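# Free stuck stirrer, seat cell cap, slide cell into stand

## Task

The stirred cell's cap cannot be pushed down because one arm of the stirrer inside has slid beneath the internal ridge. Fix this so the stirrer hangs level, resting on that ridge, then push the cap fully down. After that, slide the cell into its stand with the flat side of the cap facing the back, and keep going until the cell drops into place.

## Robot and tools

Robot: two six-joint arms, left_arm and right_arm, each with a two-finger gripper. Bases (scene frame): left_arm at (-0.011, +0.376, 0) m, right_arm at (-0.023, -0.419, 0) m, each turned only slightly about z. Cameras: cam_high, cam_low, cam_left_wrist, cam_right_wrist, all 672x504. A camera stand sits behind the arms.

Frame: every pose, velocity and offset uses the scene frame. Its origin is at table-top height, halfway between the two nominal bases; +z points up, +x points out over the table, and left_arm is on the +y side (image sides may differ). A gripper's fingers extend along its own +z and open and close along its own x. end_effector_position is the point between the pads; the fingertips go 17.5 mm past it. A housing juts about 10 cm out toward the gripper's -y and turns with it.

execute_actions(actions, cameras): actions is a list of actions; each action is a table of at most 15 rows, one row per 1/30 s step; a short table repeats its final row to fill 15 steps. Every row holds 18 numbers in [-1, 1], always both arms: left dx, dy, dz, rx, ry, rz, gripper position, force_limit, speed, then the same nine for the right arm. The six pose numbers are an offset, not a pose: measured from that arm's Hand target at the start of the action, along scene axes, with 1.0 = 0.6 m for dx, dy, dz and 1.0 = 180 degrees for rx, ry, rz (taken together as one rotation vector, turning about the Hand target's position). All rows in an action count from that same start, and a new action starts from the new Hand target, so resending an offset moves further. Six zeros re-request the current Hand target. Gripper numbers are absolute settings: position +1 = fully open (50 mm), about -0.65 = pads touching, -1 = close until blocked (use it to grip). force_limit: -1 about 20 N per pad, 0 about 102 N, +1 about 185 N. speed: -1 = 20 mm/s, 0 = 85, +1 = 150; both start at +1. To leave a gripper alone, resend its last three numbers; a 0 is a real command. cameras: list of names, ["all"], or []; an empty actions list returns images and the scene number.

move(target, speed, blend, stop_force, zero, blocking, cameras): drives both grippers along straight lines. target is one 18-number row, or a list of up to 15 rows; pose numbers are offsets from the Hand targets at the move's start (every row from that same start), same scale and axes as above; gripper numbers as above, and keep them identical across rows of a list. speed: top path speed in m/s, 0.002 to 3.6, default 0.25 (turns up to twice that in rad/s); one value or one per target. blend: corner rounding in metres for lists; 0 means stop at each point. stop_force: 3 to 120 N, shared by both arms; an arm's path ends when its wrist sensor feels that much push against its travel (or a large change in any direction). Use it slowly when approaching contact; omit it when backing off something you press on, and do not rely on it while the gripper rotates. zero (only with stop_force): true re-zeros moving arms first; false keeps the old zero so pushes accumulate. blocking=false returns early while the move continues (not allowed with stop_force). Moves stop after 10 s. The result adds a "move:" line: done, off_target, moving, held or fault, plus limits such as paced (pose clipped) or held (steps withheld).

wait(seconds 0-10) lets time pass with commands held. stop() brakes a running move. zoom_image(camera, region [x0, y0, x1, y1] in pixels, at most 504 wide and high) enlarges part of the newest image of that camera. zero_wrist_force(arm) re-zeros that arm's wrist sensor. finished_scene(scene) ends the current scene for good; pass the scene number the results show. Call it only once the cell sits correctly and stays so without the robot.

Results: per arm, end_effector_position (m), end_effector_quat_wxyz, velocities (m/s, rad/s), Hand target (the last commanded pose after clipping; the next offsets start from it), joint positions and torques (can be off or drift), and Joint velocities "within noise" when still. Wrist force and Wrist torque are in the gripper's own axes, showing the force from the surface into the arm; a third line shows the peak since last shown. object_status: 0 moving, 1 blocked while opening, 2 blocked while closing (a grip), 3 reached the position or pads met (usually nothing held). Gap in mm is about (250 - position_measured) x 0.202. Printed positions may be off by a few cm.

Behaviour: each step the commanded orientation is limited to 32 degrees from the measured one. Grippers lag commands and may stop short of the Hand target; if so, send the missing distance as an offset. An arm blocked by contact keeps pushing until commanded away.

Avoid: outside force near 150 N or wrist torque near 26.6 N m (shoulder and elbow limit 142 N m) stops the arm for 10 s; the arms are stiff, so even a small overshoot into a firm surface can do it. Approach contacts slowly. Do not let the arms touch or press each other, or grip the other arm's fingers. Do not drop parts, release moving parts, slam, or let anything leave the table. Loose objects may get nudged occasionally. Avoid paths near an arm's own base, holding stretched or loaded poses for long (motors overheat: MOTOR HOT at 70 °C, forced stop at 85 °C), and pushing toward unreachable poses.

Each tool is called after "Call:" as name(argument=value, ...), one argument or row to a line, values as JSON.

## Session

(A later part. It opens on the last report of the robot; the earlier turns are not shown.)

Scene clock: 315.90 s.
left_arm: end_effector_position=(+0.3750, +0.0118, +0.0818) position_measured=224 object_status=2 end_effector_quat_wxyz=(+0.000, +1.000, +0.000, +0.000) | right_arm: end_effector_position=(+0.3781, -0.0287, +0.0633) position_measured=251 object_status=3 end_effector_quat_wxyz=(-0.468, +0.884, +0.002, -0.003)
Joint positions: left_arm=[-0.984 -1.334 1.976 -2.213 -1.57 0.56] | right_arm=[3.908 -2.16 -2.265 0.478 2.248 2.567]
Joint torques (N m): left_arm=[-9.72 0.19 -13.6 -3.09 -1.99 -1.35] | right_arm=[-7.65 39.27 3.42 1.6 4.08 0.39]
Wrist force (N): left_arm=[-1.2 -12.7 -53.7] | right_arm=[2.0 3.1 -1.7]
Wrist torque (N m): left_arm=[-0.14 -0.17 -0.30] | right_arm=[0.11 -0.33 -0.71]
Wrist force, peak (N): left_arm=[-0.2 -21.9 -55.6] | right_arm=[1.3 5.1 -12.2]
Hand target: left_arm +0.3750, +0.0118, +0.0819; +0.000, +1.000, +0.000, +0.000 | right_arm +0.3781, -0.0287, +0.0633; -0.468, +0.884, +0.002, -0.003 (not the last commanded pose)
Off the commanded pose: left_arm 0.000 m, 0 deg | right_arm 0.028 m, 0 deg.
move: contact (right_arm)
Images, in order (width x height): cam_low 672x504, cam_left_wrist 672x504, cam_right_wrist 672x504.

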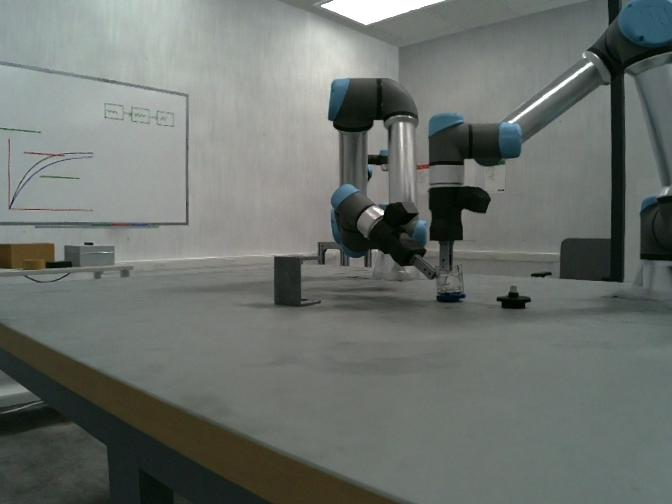

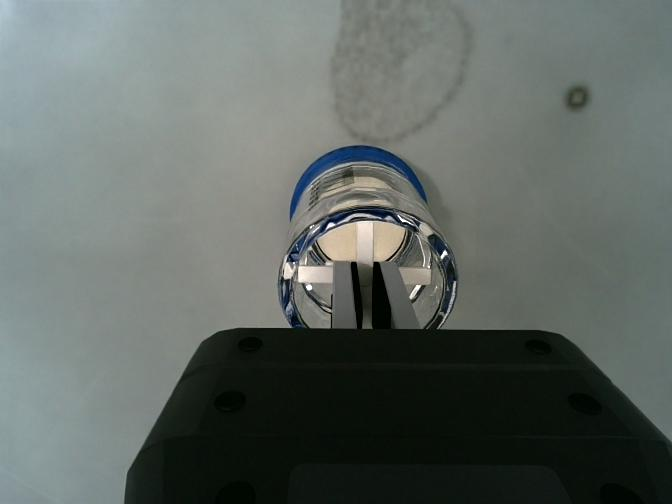

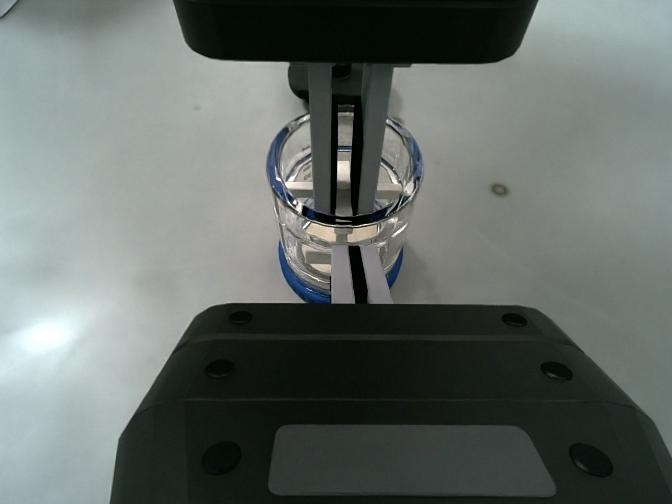

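Call:
move(
  target=[
    [0,0,0.0035,0,0,0,-1,-0.9,-1, 0,0,0,0,0,0,-1,-0.6,-1],
  ],
  speed=0.02,
)

Call:
move(
  target=[
    [0,0,0,0,0,0,-1,-0.9,-1, 0,0.02,0,0,0,0,-1,-0.6,-1],
  ],
  speed=0.02,
  stop_force=8,
  cameras=["cam_low","cam_left_wrist"],
)

Call:
zoom_image(
  camera="cam_low",
  region=[410, 220, 500, 310],
)

Scene clock: 316.90 s.
left_arm: end_effector_position=(+0.3750, +0.0118, +0.0839) position_measured=224 object_status=2 end_effector_quat_wxyz=(+0.000, +1.000, +0.000, +0.000) | right_arm: end_effector_position=(+0.3781, -0.0287, +0.0633) position_measured=251 object_status=3 end_effector_quat_wxyz=(-0.468, +0.884, +0.002, -0.003)
Joint positions: left_arm=[-0.984 -1.337 1.973 -2.207 -1.57 0.56] | right_arm=[3.908 -2.16 -2.265 0.478 2.248 2.567]
Joint torques (N m): left_arm=[-8.8 -45.09 -30.55 -2.19 -0.12 -1.17] | right_arm=[-7.36 39.19 4.49 1.82 2.62 0.55]
Wrist force (N): left_arm=[0.6 -0.9 -2.3] | right_arm=[1.2 1.9 0.3]
Wrist torque (N m): left_arm=[-0.29 -0.23 -0.32] | right_arm=[0.08 -0.35 -0.72]
Wrist force, peak (N): left_arm=[-1.3 -12.5 -54.1] | right_arm=[1.9 3.2 -1.6]
Hand target: left_arm +0.3750, +0.0118, +0.0840; +0.000, +1.000, +0.000, +0.000 | right_arm +0.3781, -0.0287, +0.0633; -0.468, +0.884, +0.002, -0.003
Off the commanded pose: left_arm 0.000 m, 0 deg | right_arm 0.000 m, 0 deg.
move: done

Scene clock: 317.80 s.
left_arm: end_effector_position=(+0.3750, +0.0118, +0.0840) position_measured=224 object_status=2 end_effector_quat_wxyz=(+0.000, +1.000, +0.000, +0.000) | right_arm: end_effector_position=(+0.3780, -0.0275, +0.0633) position_measured=251 object_status=3 end_effector_quat_wxyz=(-0.468, +0.884, +0.002, -0.003)
Joint positions: left_arm=[-0.984 -1.337 1.973 -2.207 -1.57 0.56] | right_arm=[3.91 -2.161 -2.263 0.478 2.247 2.569]
Joint torques (N m): left_arm=[-7.78 -47.5 -23.23 -6.79 -2.37 -1.4] | right_arm=[5.16 39.97 10.63 2.16 3.25 0.63]
Wrist force (N): left_arm=[0.3 -6.9 -1.7] | right_arm=[1.5 6.3 -3.8]
Wrist torque (N m): left_arm=[-0.27 -0.23 -0.31] | right_arm=[0.07 -0.36 -0.73]
Wrist force, peak (N): left_arm=[0.4 -15.8 -2.9] | right_arm=[1.0 11.8 -9.6]
Hand target: left_arm +0.3750, +0.0118, +0.0840; +0.000, +1.000, +0.000, +0.000 | right_arm +0.3780, -0.0274, +0.0633; -0.468, +0.884, +0.002, -0.003 (not the last commanded pose)
Off the commanded pose: left_arm 0.000 m, 0 deg | right_arm 0.011 m, 0 deg.
move: contact (right_arm)
Images, in order (width x height): cam_low 672x504, cam_left_wrist 672x504.

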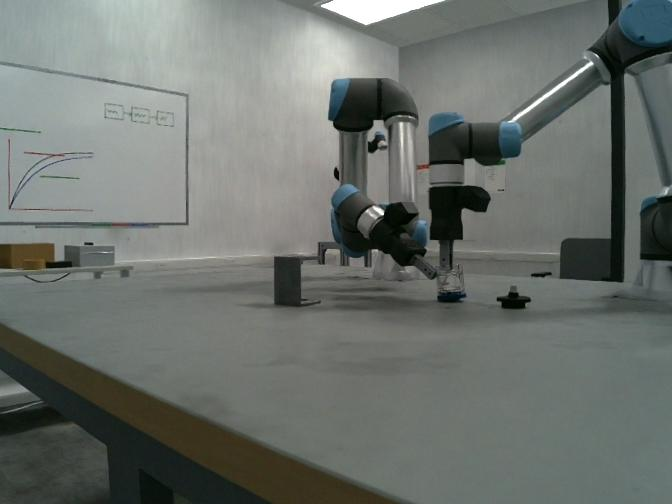

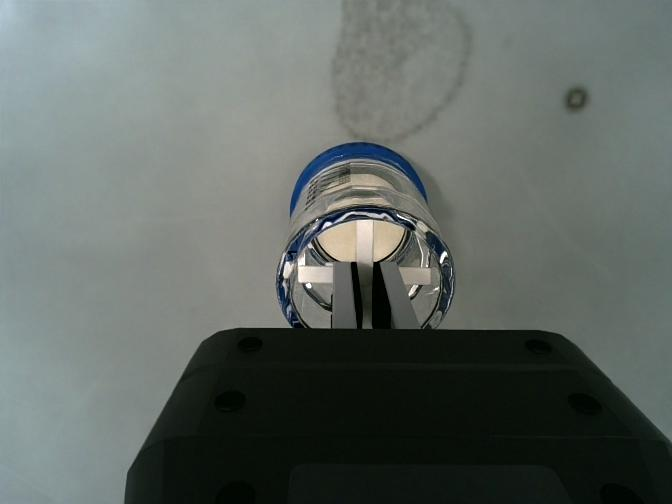

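Scaled by 5.600 from the camera's 672x504 image, which has a finer 960x720 frame.

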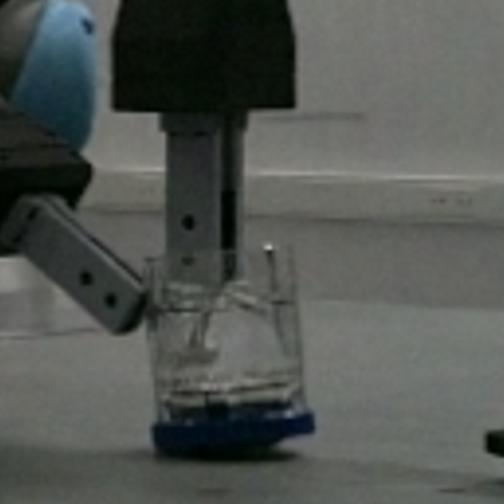

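Call:
move(
  target=[
    [0,0,0,0,0,0,-1,-0.9,-1, 0,-0.03,0,0,0,0,-1,-0.6,-1],
    [0,0,0,0,0,0,-0.3,-0.9,-1, 0,-0.03,0,0,0,0,-1,-0.6,-1],
    [0,0,0.02,0,0,0,-0.22,-0.9,-1, 0,-0.03,0,0,0,0,-1,-0.6,-1],
    [0,0.01,0.02,0,0,0,-0.22,-0.9,-1, 0,-0.03,0,0,0,0,-1,-0.6,-1],
  ],
  speed=0.1,
)

Call:
move(
  target=[
    [0,0,-0.03,0,0,0,-0.22,-0.9,-1, 0,0,0,0,0,0,-1,-0.6,-1],
  ],
  speed=0.01,
  stop_force=3,
  cameras=["cam_low","cam_left_wrist"],
)

Call:
zoom_image(
  camera="cam_low",
  region=[410, 220, 500, 310],
)

Scene clock: 321.50 s.
left_arm: end_effector_position=(+0.3750, +0.0179, +0.0959) position_measured=186 object_status=3 end_effector_quat_wxyz=(+0.000, +1.000, +0.000, +0.000) | right_arm: end_effector_position=(+0.3780, -0.0454, +0.0633) position_measured=251 object_status=3 end_effector_quat_wxyz=(-0.468, +0.884, +0.002, -0.003)
Joint positions: left_arm=[-0.977 -1.364 1.97 -2.177 -1.57 0.566] | right_arm=[3.877 -2.149 -2.286 0.47 2.269 2.538]
Joint torques (N m): left_arm=[1.8 -35.08 -21.49 -4.76 -1 0.35] | right_arm=[6.77 25.58 16.82 5.32 -1.5 1.47]
Wrist force (N): left_arm=[-0.1 1.1 -2.3] | right_arm=[1.2 1.6 1.1]
Wrist torque (N m): left_arm=[-0.15 -0.12 -0.30] | right_arm=[0.06 -0.36 -0.75]
Wrist force, peak (N): left_arm=[0.3 -7.4 -1.6] | right_arm=[1.4 6.7 -4.1]
Hand target: left_arm +0.3750, +0.0178, +0.0960; +0.000, +1.000, +0.000, +0.000 | right_arm +0.3780, -0.0454, +0.0633; -0.468, +0.884, +0.002, -0.003
Off the commanded pose: left_arm 0.000 m, 0 deg | right_arm 0.000 m, 0 deg.
move: done

Scene clock: 324.10 s.
left_arm: end_effector_position=(+0.3750, +0.0178, +0.0814) position_measured=186 object_status=3 end_effector_quat_wxyz=(+0.000, +1.000, +0.000, +0.000) | right_arm: end_effector_position=(+0.3780, -0.0454, +0.0633) position_measured=251 object_status=3 end_effector_quat_wxyz=(-0.468, +0.884, +0.002, -0.003)
Joint positions: left_arm=[-0.977 -1.342 1.988 -2.216 -1.57 0.566] | right_arm=[3.877 -2.149 -2.286 0.47 2.269 2.538]
Joint torques (N m): left_arm=[-7.4 -44.59 -29.97 -1.29 -0.07 -1.36] | right_arm=[6.78 25.37 16.79 5.34 -1.43 1.31]
Wrist force (N): left_arm=[0.6 0.8 -5.1] | right_arm=[1.4 1.6 1.1]
Wrist torque (N m): left_arm=[-0.15 -0.13 -0.31] | right_arm=[0.07 -0.39 -0.75]
Wrist force, peak (N): left_arm=[-2.3 -1.9 -20.0] | right_arm=[1.4 1.6 1.2]
Hand target: left_arm +0.3750, +0.0178, +0.0814; +0.000, +1.000, +0.000, +0.000 (not the last commanded pose) | right_arm +0.3780, -0.0454, +0.0633; -0.468, +0.884, +0.002, -0.003
Off the commanded pose: left_arm 0.003 m, 0 deg | right_arm 0.000 m, 0 deg.
move: contact (left_arm)
Images, in order (width x height): cam_low 672x504, cam_left_wrist 672x504.

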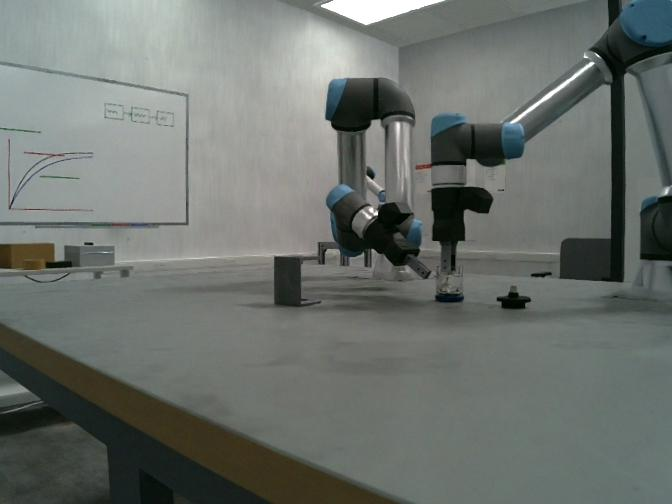

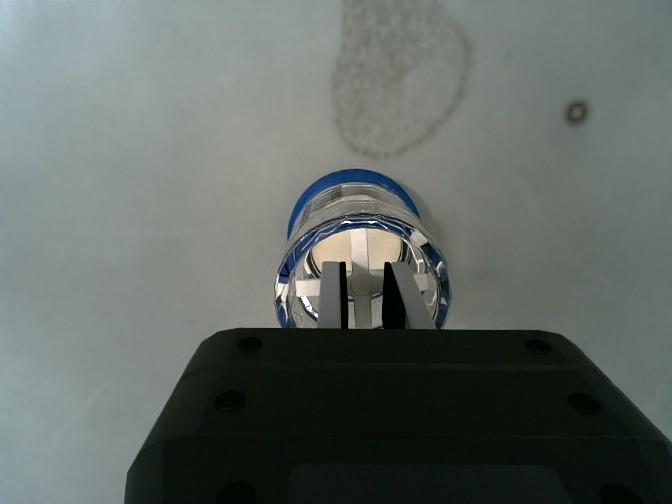

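Scaled by 5.600 from the camera's 672x504 image, which has a finer 960x720 frame.

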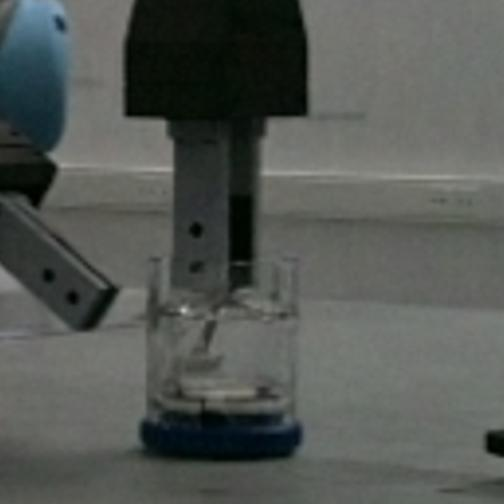

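Call:
move(
  target=[
    [0,0,0.0005,0,0,0,-0.22,-0.9,-1,0,0,0,0,0,0,-1,-0.6,-1],
    [0,0,0.0005,0,0,0,-1,-0.9,-1,0,0,0,0,0,0,-1,-0.6,-1],
  ],
  speed=0.02,
  cameras=["cam_left_wrist","cam_low"],
)

Scene clock: 326.93 s.
left_arm: end_effector_position=(+0.3750, +0.0178, +0.0817) position_measured=225 object_status=0 end_effector_quat_wxyz=(+0.000, +1.000, +0.000, +0.000) | right_arm: end_effector_position=(+0.3780, -0.0454, +0.0633) position_measured=251 object_status=3 end_effector_quat_wxyz=(-0.468, +0.884, +0.002, -0.003)
Joint positions: left_arm=[-0.977 -1.343 1.987 -2.216 -1.57 0.566] | right_arm=[3.877 -2.149 -2.286 0.47 2.269 2.538]
Joint torques (N m): left_arm=[-7.69 -44.04 -30.13 -1.36 1.46 -1.29] | right_arm=[6.9 25.67 16.99 5.44 -1.43 1.09]
Wrist force (N): left_arm=[-0.3 1.0 -2.7] | right_arm=[1.3 1.6 1.0]
Wrist torque (N m): left_arm=[-0.16 -0.11 -0.31] | right_arm=[0.07 -0.37 -0.75]
Wrist force, peak (N): left_arm=[0.3 1.0 -5.1] | right_arm=[1.3 1.7 1.2]
Hand target: left_arm +0.3750, +0.0178, +0.0817; +0.000, +1.000, +0.000, +0.000 | right_arm +0.3780, -0.0454, +0.0633; -0.468, +0.884, +0.002, -0.003
Off the commanded pose: left_arm 0.000 m, 0 deg | right_arm 0.000 m, 0 deg.
move: done
Images, in order (width x height): cam_low 672x504, cam_left_wrist 672x504.

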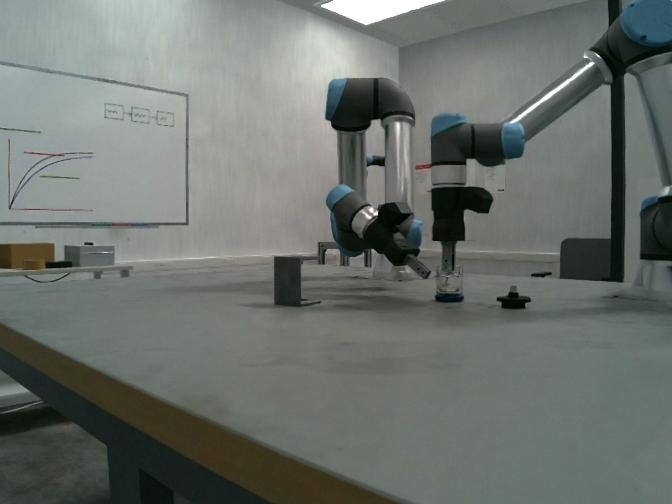

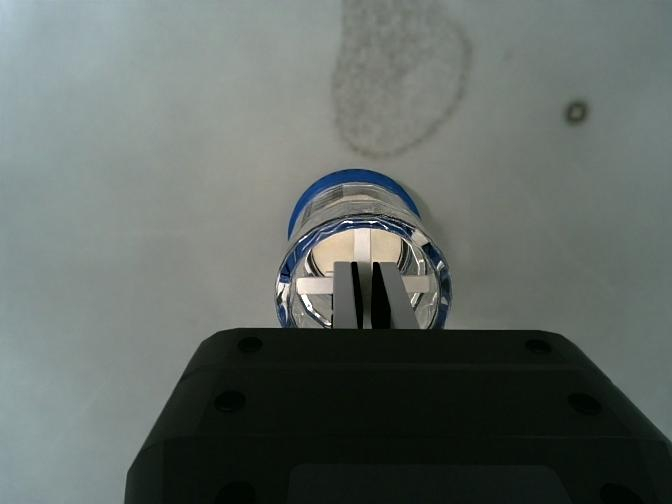

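Call:
move(
  target=[0,0,0,0,0,0,-1,-0.9,-1,0,0.05,0,0,0,0,-1,-0.6,-1],
  speed=0.02,
  stop_force=4,
)

Call:
move(
  target=[0,-0.013,0.0,0,0,0,-1,-0.9,-1,0,0,0,0,0,0,-1,-0.6,-1],
  speed=0.02,
  stop_force=10,
  cameras=["cam_left_wrist","cam_low"],
)

Call:
zoom_image(
  camera="cam_left_wrist",
  region=[250, 150, 480, 340],
)

Call:
zoom_image(
  camera="cam_low",
  region=[400, 230, 500, 310],
)

Scene clock: 329.27 s.
left_arm: end_effector_position=(+0.3750, +0.0178, +0.0817) position_measured=225 object_status=2 end_effector_quat_wxyz=(+0.000, +1.000, +0.000, +0.000) | right_arm: end_effector_position=(+0.3780, -0.0266, +0.0633) position_measured=251 object_status=3 end_effector_quat_wxyz=(-0.468, +0.884, +0.002, -0.003)
Joint positions: left_arm=[-0.977 -1.343 1.987 -2.216 -1.57 0.566] | right_arm=[3.912 -2.161 -2.262 0.478 2.246 2.571]
Joint torques (N m): left_arm=[-7.12 -40.94 -26.93 -3.52 -1.81 -1.57] | right_arm=[-8.1 39.78 4.39 1.76 3.95 0.33]
Wrist force (N): left_arm=[0.2 -3.0 -4.7] | right_arm=[1.2 3.3 -1.5]
Wrist torque (N m): left_arm=[-0.20 -0.14 -0.31] | right_arm=[0.07 -0.34 -0.73]
Wrist force, peak (N): left_arm=[-0.1 -9.6 -4.6] | right_arm=[1.0 6.3 -8.3]
Hand target: left_arm +0.3750, +0.0178, +0.0817; +0.000, +1.000, +0.000, +0.000 | right_arm +0.3780, -0.0266, +0.0633; -0.468, +0.884, +0.002, -0.003 (not the last commanded pose)
Off the commanded pose: left_arm 0.000 m, 0 deg | right_arm 0.011 m, 0 deg.
move: contact (right_arm)

Scene clock: 330.37 s.
left_arm: end_effector_position=(+0.3750, +0.0167, +0.0818) position_measured=225 object_status=2 end_effector_quat_wxyz=(+0.000, +1.000, +0.001, +0.000) | right_arm: end_effector_position=(+0.3780, -0.0266, +0.0633) position_measured=251 object_status=3 end_effector_quat_wxyz=(-0.468, +0.884, +0.002, -0.003)
Joint positions: left_arm=[-0.979 -1.341 1.985 -2.215 -1.57 0.565] | right_arm=[3.912 -2.161 -2.262 0.478 2.246 2.571]
Joint torques (N m): left_arm=[4.19 -45.23 -12.92 -7.24 -1.8 1.61] | right_arm=[11.43 40.08 20.95 6.28 4 0.69]
Wrist force (N): left_arm=[0.5 -11.6 -5.3] | right_arm=[0.4 8.8 -7.9]
Wrist torque (N m): left_arm=[-0.21 -0.12 -0.31] | right_arm=[0.11 -0.38 -0.75]
Wrist force, peak (N): left_arm=[0.0 -20.9 -8.8] | right_arm=[1.0 13.7 -14.8]
Hand target: left_arm +0.3750, +0.0167, +0.0818; +0.000, +1.000, +0.001, +0.000 (not the last commanded pose) | right_arm +0.3780, -0.0266, +0.0633; -0.468, +0.884, +0.002, -0.003
Off the commanded pose: left_arm 0.007 m, 0 deg | right_arm 0.000 m, 0 deg.
move: contact (left_arm)
Images, in order (width x height): cam_low 672x504, cam_left_wrist 672x504.

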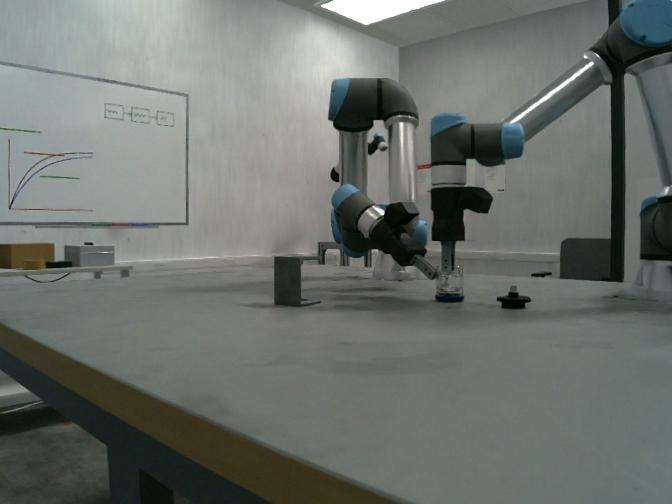

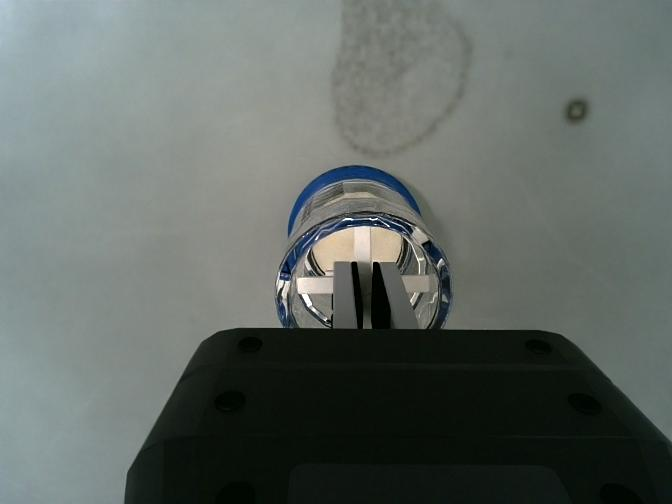

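Scaled by 2.191 from the camera's 672x504 image, which has a finer 960x720 frame.

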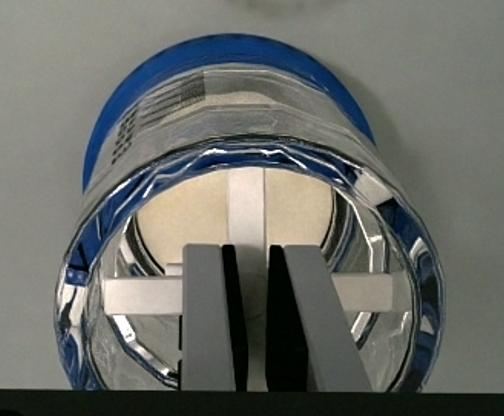

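Scaled by 5.040 from the camera's 672x504 image, which has a finer 960x720 frame.

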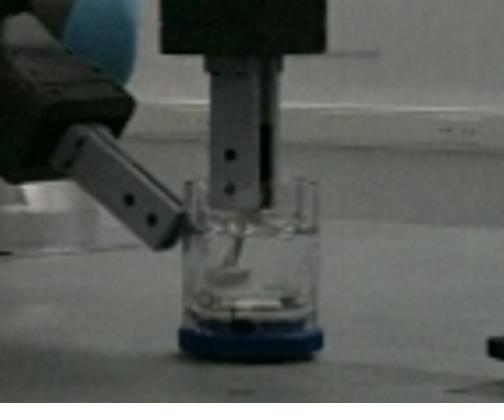

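Call:
move(
  target=[0,-0.001,0.012,0,0,0,-1,-0.9,-1,0,0,0,0,0,0,-1,-0.6,-1],
  speed=0.01,
  cameras=["cam_left_wrist","cam_low"],
)

Call:
zoom_image(
  camera="cam_left_wrist",
  region=[250, 150, 480, 340],
)

Call:
zoom_image(
  camera="cam_low",
  region=[400, 230, 500, 310],
)

Scene clock: 332.23 s.
left_arm: end_effector_position=(+0.3750, +0.0161, +0.0891) position_measured=225 object_status=2 end_effector_quat_wxyz=(+0.000, +1.000, +0.001, +0.000) | right_arm: end_effector_position=(+0.3780, -0.0266, +0.0633) position_measured=251 object_status=3 end_effector_quat_wxyz=(-0.468, +0.884, +0.002, -0.003)
Joint positions: left_arm=[-0.979 -1.352 1.976 -2.195 -1.57 0.564] | right_arm=[3.912 -2.161 -2.262 0.478 2.246 2.571]
Joint torques (N m): left_arm=[-9.86 -37.6 -26.86 -3.87 -1.8 -1.65] | right_arm=[5.94 39.01 14.53 3.48 3.93 0.63]
Wrist force (N): left_arm=[-0.9 -2.5 -1.6] | right_arm=[1.3 4.3 -1.4]
Wrist torque (N m): left_arm=[-0.07 0.01 -0.18] | right_arm=[0.08 -0.37 -0.73]
Wrist force, peak (N): left_arm=[0.6 -12.1 -5.3] | right_arm=[0.9 9.2 -8.1]
Hand target: left_arm +0.3750, +0.0161, +0.0890; +0.000, +1.000, +0.001, +0.000 | right_arm +0.3780, -0.0266, +0.0633; -0.468, +0.884, +0.002, -0.003
Off the commanded pose: left_arm 0.000 m, 0 deg | right_arm 0.000 m, 0 deg.
move: done
Images, in order (width x height): cam_low 672x504, cam_left_wrist 672x504.

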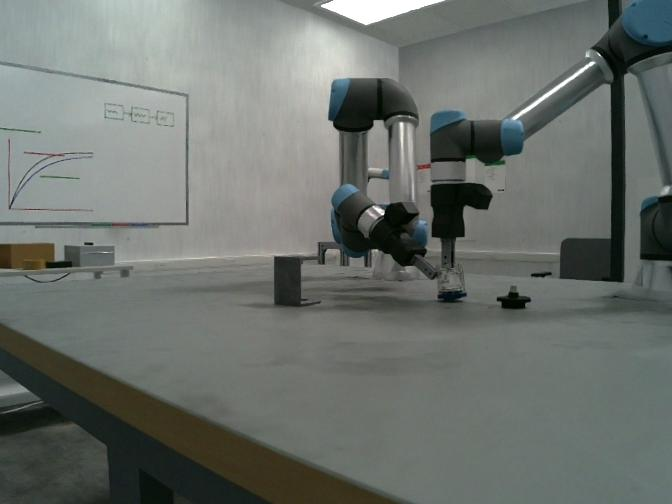

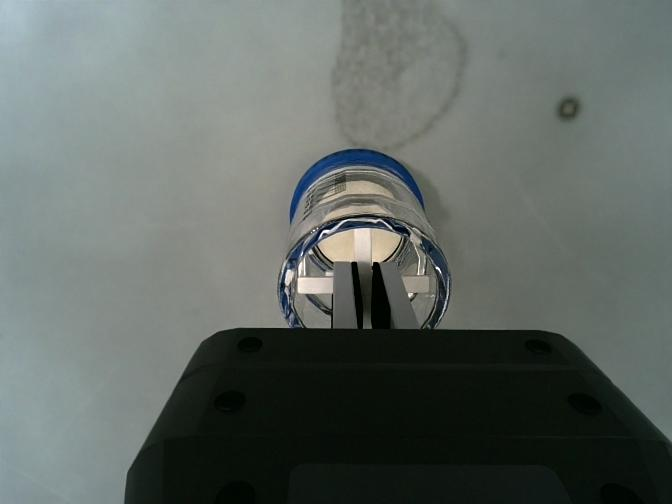

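Scaled by 2.191 from the camera's 672x504 image, which has a finer 960x720 frame.

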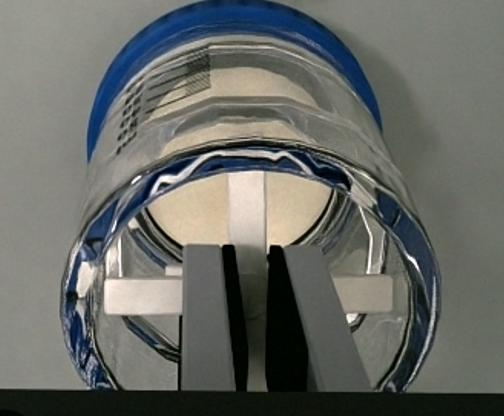

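Scaled by 5.040 from the camera's 672x504 image, which has a finer 960x720 frame.

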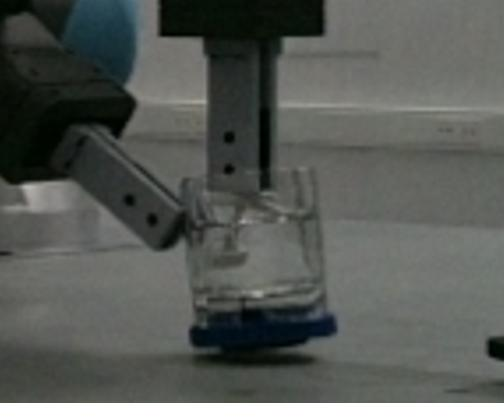

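Call:
move(
  target=[
    [0,0.002,-0.0118,0,0,0,-1,-0.9,-1,0,-0.008,0,0,0,0,-1,-0.6,-1],
    [0,0.002,-0.0118,0,0,0,-0.22,-0.9,-1,0,-0.008,0,0,0,0,-1,-0.6,-1],
    [0,0.002,-0.0095,0,0,0,-0.22,-0.9,-1,0,-0.008,0,0,0,0,-1,-0.6,-1],
    [0,0.0105,-0.0095,0,0,0,-0.22,-0.9,-1,0,-0.008,0,0,0,0,-1,-0.6,-1],
  ],
  speed=0.02,
)

Call:
move(
  target=[0,0,-0.012,0,0,0,-0.22,-0.9,-1,0,0,0,0,0,0,-1,-0.6,-1],
  speed=0.01,
  stop_force=3,
  cameras=["cam_left_wrist","cam_low"],
)

Call:
zoom_image(
  camera="cam_left_wrist",
  region=[250, 150, 480, 340],
)

Call:
zoom_image(
  camera="cam_low",
  region=[420, 250, 480, 310],
)

Scene clock: 337.93 s.
left_arm: end_effector_position=(+0.3750, +0.0226, +0.0833) position_measured=186 object_status=3 end_effector_quat_wxyz=(+0.000, +1.000, +0.000, +0.000) | right_arm: end_effector_position=(+0.3780, -0.0314, +0.0633) position_measured=251 object_status=3 end_effector_quat_wxyz=(-0.468, +0.884, +0.002, -0.003)
Joint positions: left_arm=[-0.972 -1.352 1.995 -2.214 -1.57 0.571] | right_arm=[3.903 -2.158 -2.268 0.476 2.252 2.563]
Joint torques (N m): left_arm=[-5.3 -23.91 -29.05 -4.5 -0.28 -0.97] | right_arm=[4.66 27.63 17.4 5.31 -1.49 0.91]
Wrist force (N): left_arm=[-0.9 1.5 -2.5] | right_arm=[1.2 1.5 1.3]
Wrist torque (N m): left_arm=[-0.09 0.02 -0.31] | right_arm=[0.06 -0.35 -0.72]
Wrist force, peak (N): left_arm=[-3.1 -1.3 -20.2] | right_arm=[1.2 5.8 -1.0]
Hand target: left_arm +0.3750, +0.0224, +0.0833; +0.000, +1.000, +0.001, +0.000 | right_arm +0.3780, -0.0314, +0.0633; -0.468, +0.884, +0.002, -0.003
Off the commanded pose: left_arm 0.000 m, 0 deg | right_arm 0.000 m, 0 deg.
move: done

Scene clock: 339.23 s.
left_arm: end_effector_position=(+0.3751, +0.0224, +0.0814) position_measured=186 object_status=3 end_effector_quat_wxyz=(+0.000, +1.000, +0.001, +0.000) | right_arm: end_effector_position=(+0.3780, -0.0314, +0.0633) position_measured=251 object_status=3 end_effector_quat_wxyz=(-0.468, +0.884, +0.002, -0.003)
Joint positions: left_arm=[-0.972 -1.349 1.997 -2.219 -1.57 0.571] | right_arm=[3.903 -2.158 -2.268 0.476 2.252 2.563]
Joint torques (N m): left_arm=[1.72 -42.61 -30.25 -1.42 -0.38 -0.67] | right_arm=[4.91 27.12 16.9 5.47 -1.48 0.88]
Wrist force (N): left_arm=[-0.7 0.4 -6.5] | right_arm=[1.4 1.6 1.1]
Wrist torque (N m): left_arm=[-0.16 0.02 -0.30] | right_arm=[0.07 -0.38 -0.72]
Wrist force, peak (N): left_arm=[-4.1 -2.5 -23.7] | right_arm=[1.3 1.7 1.1]
Hand target: left_arm +0.3751, +0.0224, +0.0814; +0.000, +1.000, +0.001, +0.000 (not the last commanded pose) | right_arm +0.3780, -0.0314, +0.0633; -0.468, +0.884, +0.002, -0.003
Off the commanded pose: left_arm 0.005 m, 0 deg | right_arm 0.000 m, 0 deg.
move: contact (left_arm)
Images, in order (width x height): cam_low 672x504, cam_left_wrist 672x504.

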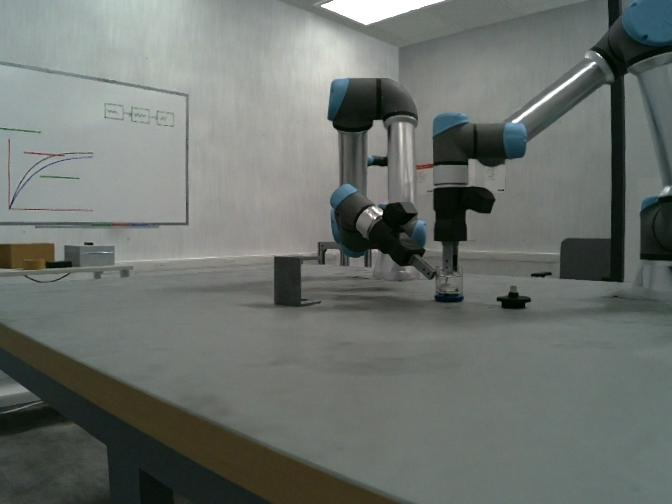

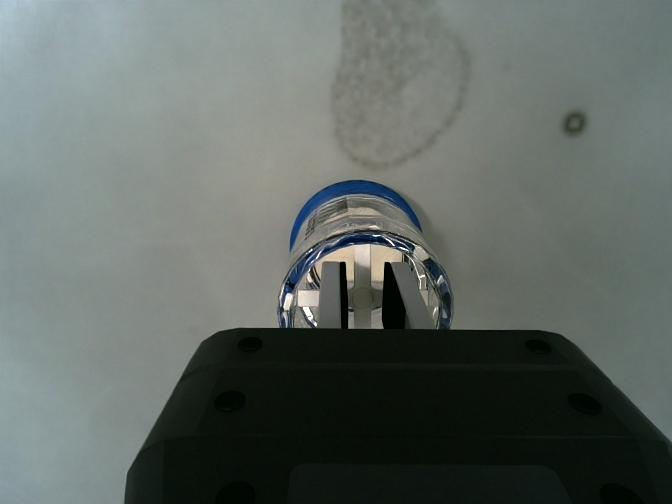

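Scaled by 2.191 from the camera's 672x504 image, which has a finer 960x720 frame.

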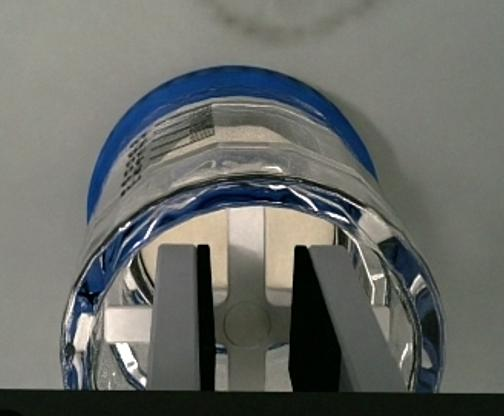

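Scaled by 8.400 from the camera's 672x504 image, which has a finer 960x720 frame.

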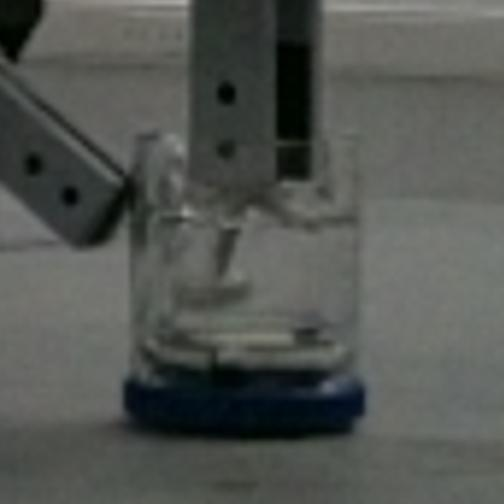

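Call:
move(
  target=[
    [0,0,0.0006,0,0,0,-0.22,-0.9,-1,0,0,0,0,0,0,-1,-0.6,-1],
    [0,0,0.0006,0,0,0,-1,-0.9,-1,0,0,0,0,0,0,-1,-0.6,-1],
  ],
  speed=0.02,
)

Call:
move(
  target=[0,-0.02,0.003,0,0,0,-1,-0.9,-1,0,0,0,0,0,0,-1,-0.6,-1],
  speed=0.02,
  stop_force=10,
  cameras=["cam_left_wrist","cam_low"],
)

Call:
zoom_image(
  camera="cam_left_wrist",
  region=[250, 150, 480, 340],
)

Call:
zoom_image(
  camera="cam_low",
  region=[420, 250, 480, 310],
)

Scene clock: 341.10 s.
left_arm: end_effector_position=(+0.3751, +0.0224, +0.0818) position_measured=233 object_status=2 end_effector_quat_wxyz=(+0.000, +1.000, +0.001, +0.000) | right_arm: end_effector_position=(+0.3780, -0.0314, +0.0633) position_measured=251 object_status=3 end_effector_quat_wxyz=(-0.468, +0.884, +0.002, -0.003)
Joint positions: left_arm=[-0.972 -1.349 1.996 -2.218 -1.57 0.571] | right_arm=[3.903 -2.158 -2.268 0.476 2.252 2.563]
Joint torques (N m): left_arm=[6.64 -43.8 -29.71 -1.8 -0.15 1.24] | right_arm=[4.99 27.16 16.74 5.5 -1.51 0.99]
Wrist force (N): left_arm=[-1.2 1.5 -2.5] | right_arm=[1.1 1.5 0.9]
Wrist torque (N m): left_arm=[-0.08 0.04 -0.31] | right_arm=[0.06 -0.33 -0.72]
Wrist force, peak (N): left_arm=[-0.9 0.9 -6.6] | right_arm=[1.3 1.6 1.1]
Hand target: left_arm +0.3751, +0.0224, +0.0817; +0.000, +1.000, +0.001, +0.000 | right_arm +0.3780, -0.0314, +0.0633; -0.468, +0.884, +0.002, -0.003
Off the commanded pose: left_arm 0.000 m, 0 deg | right_arm 0.000 m, 0 deg.
move: done

Scene clock: 342.40 s.
left_arm: end_effector_position=(+0.3751, +0.0170, +0.0826) position_measured=233 object_status=2 end_effector_quat_wxyz=(+0.000, +1.000, +0.001, +0.000) | right_arm: end_effector_position=(+0.3780, -0.0314, +0.0633) position_measured=251 object_status=3 end_effector_quat_wxyz=(-0.468, +0.884, +0.002, -0.003)
Joint positions: left_arm=[-0.978 -1.343 1.985 -2.213 -1.57 0.565] | right_arm=[3.903 -2.158 -2.268 0.476 2.252 2.563]
Joint torques (N m): left_arm=[6.58 -47.01 -12.11 -6.71 -0.62 1.6] | right_arm=[4.61 32.32 16.45 5.38 4.25 0.9]
Wrist force (N): left_arm=[-1.0 -5.7 -1.5] | right_arm=[1.1 5.7 -3.8]
Wrist torque (N m): left_arm=[-0.14 0.04 -0.30] | right_arm=[0.08 -0.35 -0.74]
Wrist force, peak (N): left_arm=[-0.7 -11.8 -2.3] | right_arm=[1.3 10.1 -7.8]
Hand target: left_arm +0.3751, +0.0170, +0.0826; +0.000, +1.000, +0.001, +0.000 (not the last commanded pose) | right_arm +0.3780, -0.0314, +0.0633; -0.468, +0.884, +0.002, -0.003
Off the commanded pose: left_arm 0.007 m, 0 deg | right_arm 0.000 m, 0 deg.
move: contact (left_arm)
Images, in order (width x height): cam_low 672x504, cam_left_wrist 672x504.

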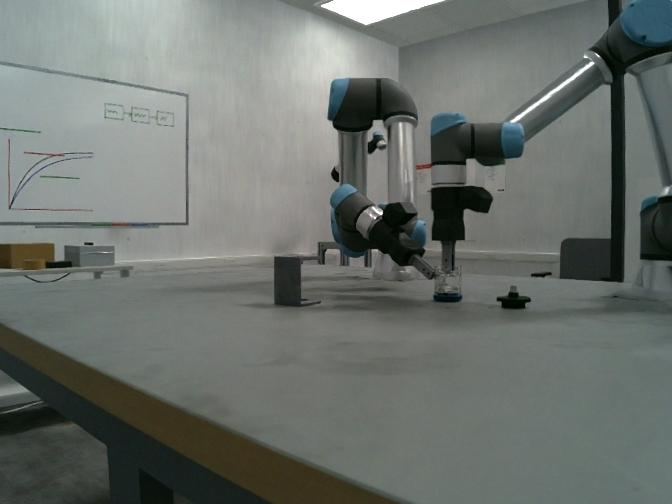

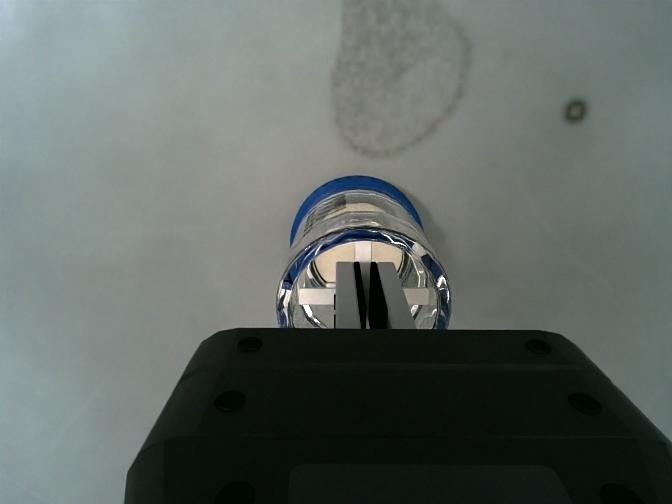

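Scaled by 2.191 from the camera's 672x504 image, which has a finer 960x720 frame.

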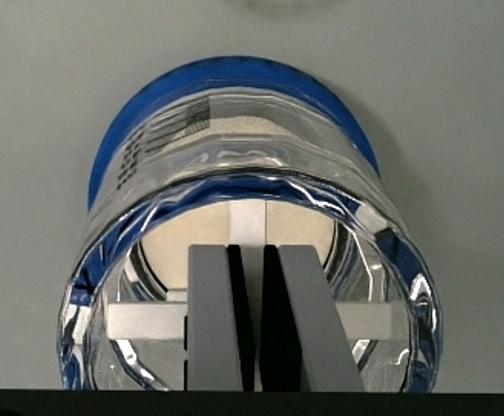

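Scaled by 8.400 from the camera's 672x504 image, which has a finer 960x720 frame.

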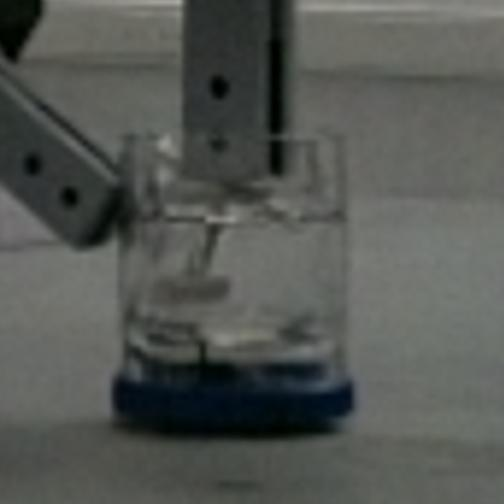

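Call:
move(
  target=[0,0.001,0.012,0,0,0,-1,-0.9,-1,0,0,0,0,0,0,-1,-0.6,-1],
  speed=0.01,
  cameras=["cam_left_wrist","cam_low"],
)

Call:
zoom_image(
  camera="cam_left_wrist",
  region=[250, 150, 480, 340],
)

Call:
zoom_image(
  camera="cam_low",
  region=[420, 250, 480, 310],
)

Scene clock: 343.73 s.
left_arm: end_effector_position=(+0.3751, +0.0176, +0.0899) position_measured=233 object_status=2 end_effector_quat_wxyz=(+0.000, +1.000, +0.001, +0.000) | right_arm: end_effector_position=(+0.3780, -0.0314, +0.0633) position_measured=251 object_status=3 end_effector_quat_wxyz=(-0.468, +0.884, +0.002, -0.003)
Joint positions: left_arm=[-0.977 -1.355 1.977 -2.194 -1.57 0.566] | right_arm=[3.903 -2.158 -2.268 0.476 2.252 2.563]
Joint torques (N m): left_arm=[6.69 -34.96 -28.2 -3.96 -0.84 1.66] | right_arm=[4.33 37.63 16.41 5.45 2.6 0.89]
Wrist force (N): left_arm=[-0.7 -2.6 -1.1] | right_arm=[1.1 4.0 -1.9]
Wrist torque (N m): left_arm=[-0.07 0.00 -0.31] | right_arm=[0.10 -0.36 -0.73]
Wrist force, peak (N): left_arm=[-0.8 -6.1 -1.4] | right_arm=[1.2 5.9 -3.9]
Hand target: left_arm +0.3751, +0.0176, +0.0898; +0.000, +1.000, +0.001, +0.000 | right_arm +0.3780, -0.0314, +0.0633; -0.468, +0.884, +0.002, -0.003
Off the commanded pose: left_arm 0.000 m, 0 deg | right_arm 0.000 m, 0 deg.
move: done
Images, in order (width x height): cam_low 672x504, cam_left_wrist 672x504.

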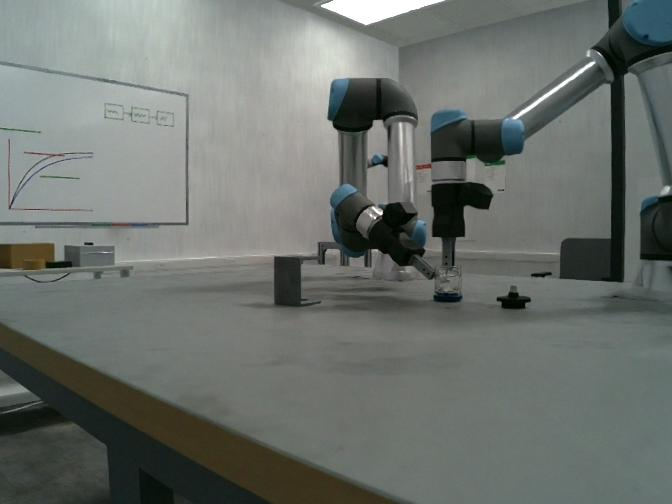

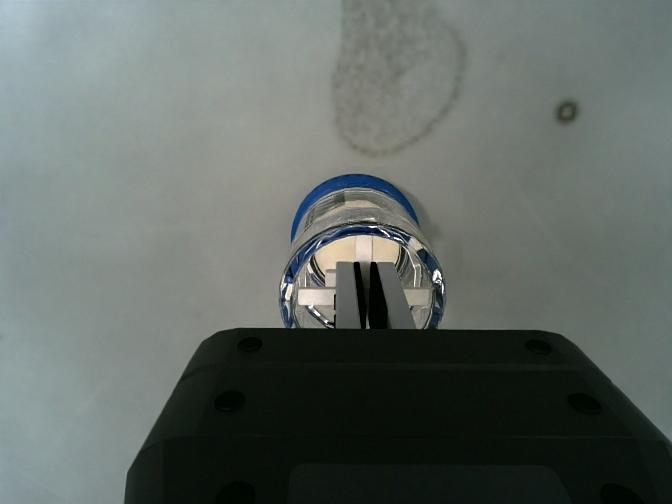

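Scaled by 2.191 from the camera's 672x504 image, which has a finer 960x720 frame.

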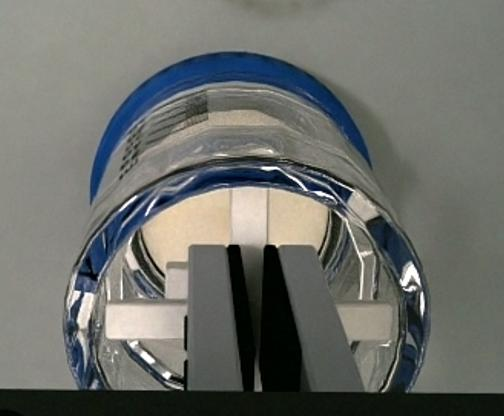

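Scaled by 8.400 from the camera's 672x504 image, which has a finer 960x720 frame.

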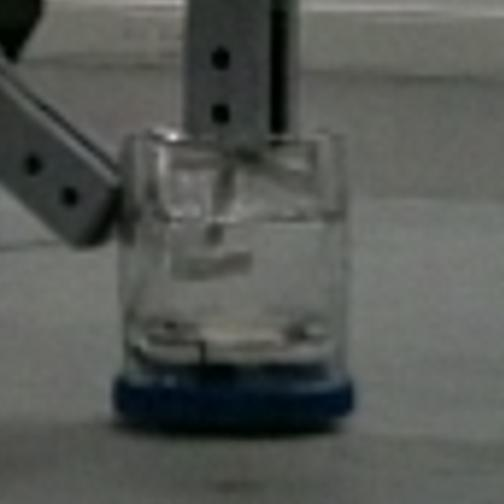

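Call:
move(
  target=[0,0.0052,0,0,0,0,-1,-0.9,-1,0,-0.008,0,0,0,0,-1,-0.6,-1],
  speed=0.02,
)

Call:
move(
  target=[0,0,-0.02,0,0,0,-1,-0.9,-1,0,0,0,0,0,0,-1,-0.6,-1],
  speed=0.01,
  stop_force=4,
  cameras=["cam_left_wrist","cam_low"],
)

Call:
zoom_image(
  camera="cam_left_wrist",
  region=[250, 150, 480, 340],
)

Call:
zoom_image(
  camera="cam_low",
  region=[420, 250, 480, 310],
)

Scene clock: 345.10 s.
left_arm: end_effector_position=(+0.3751, +0.0208, +0.0898) position_measured=233 object_status=2 end_effector_quat_wxyz=(+0.000, +1.000, +0.001, +0.000) | right_arm: end_effector_position=(+0.3780, -0.0363, +0.0633) position_measured=251 object_status=3 end_effector_quat_wxyz=(-0.468, +0.884, +0.002, -0.003)
Joint positions: left_arm=[-0.974 -1.359 1.984 -2.195 -1.57 0.569] | right_arm=[3.894 -2.155 -2.275 0.474 2.258 2.554]
Joint torques (N m): left_arm=[4.93 -39.88 -15.44 -4.88 -1.18 1.24] | right_arm=[2.37 34.93 10.05 1.95 2.7 -0.1]
Wrist force (N): left_arm=[-0.9 2.0 -2.4] | right_arm=[1.1 1.5 1.1]
Wrist torque (N m): left_arm=[-0.08 0.02 -0.31] | right_arm=[0.05 -0.34 -0.73]
Wrist force, peak (N): left_arm=[-0.9 2.0 -2.4] | right_arm=[1.2 4.1 -2.0]
Hand target: left_arm +0.3751, +0.0207, +0.0898; +0.000, +1.000, +0.001, +0.000 | right_arm +0.3780, -0.0362, +0.0633; -0.468, +0.884, +0.002, -0.003
Off the commanded pose: left_arm 0.000 m, 0 deg | right_arm 0.000 m, 0 deg.
move: done

Scene clock: 347.23 s.
left_arm: end_effector_position=(+0.3751, +0.0207, +0.0797) position_measured=251 object_status=3 end_effector_quat_wxyz=(+0.000, +1.000, +0.001, +0.000) | right_arm: end_effector_position=(+0.3780, -0.0362, +0.0633) position_measured=251 object_status=3 end_effector_quat_wxyz=(-0.468, +0.884, +0.002, -0.003)
Joint positions: left_arm=[-0.974 -1.344 1.995 -2.223 -1.57 0.569] | right_arm=[3.895 -2.155 -2.275 0.474 2.258 2.555]
Joint torques (N m): left_arm=[-5.33 -44.17 -29.66 -1.44 -0.21 -1.34] | right_arm=[4.34 26.53 17.14 5.49 -1.5 0.93]
Wrist force (N): left_arm=[-0.2 2.0 -4.9] | right_arm=[1.3 1.5 1.2]
Wrist torque (N m): left_arm=[-0.16 -0.03 -0.32] | right_arm=[0.05 -0.36 -0.73]
Wrist force, peak (N): left_arm=[-2.8 -3.0 -26.0] | right_arm=[1.2 1.6 1.3]
Hand target: left_arm +0.3751, +0.0207, +0.0798; +0.000, +1.000, +0.001, +0.000 (not the last commanded pose) | right_arm +0.3780, -0.0362, +0.0633; -0.468, +0.884, +0.002, -0.003
Off the commanded pose: left_arm 0.002 m, 0 deg | right_arm 0.000 m, 0 deg.
move: contact (left_arm)
Images, in order (width x height): cam_low 672x504, cam_left_wrist 672x504.

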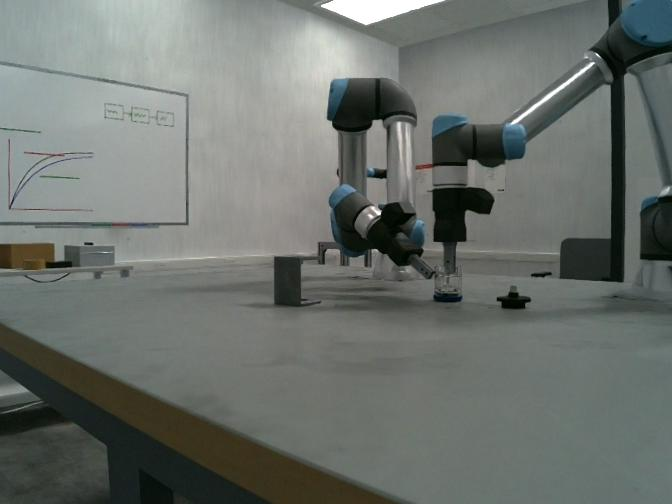

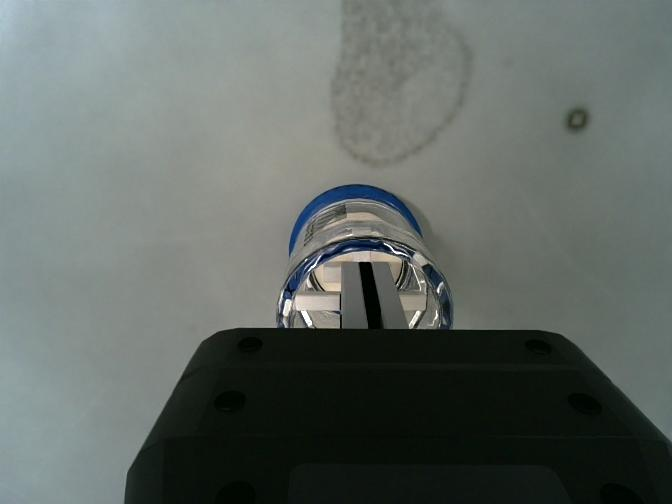

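Scaled by 2.191 from the camera's 672x504 image, which has a finer 960x720 frame.

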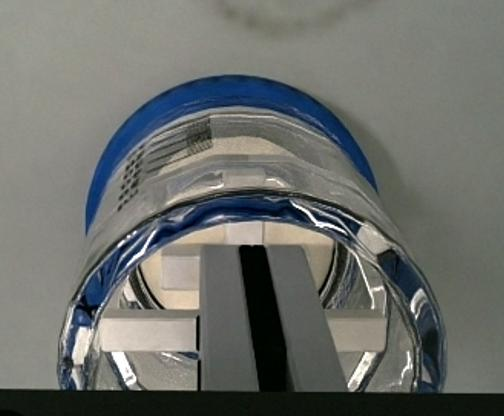

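Scaled by 8.400 from the camera's 672x504 image, which has a finer 960x720 frame.

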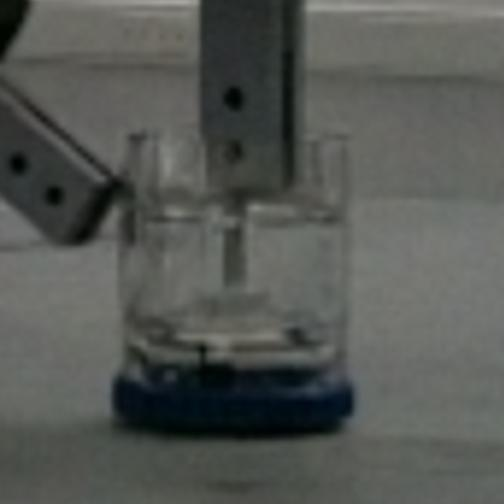

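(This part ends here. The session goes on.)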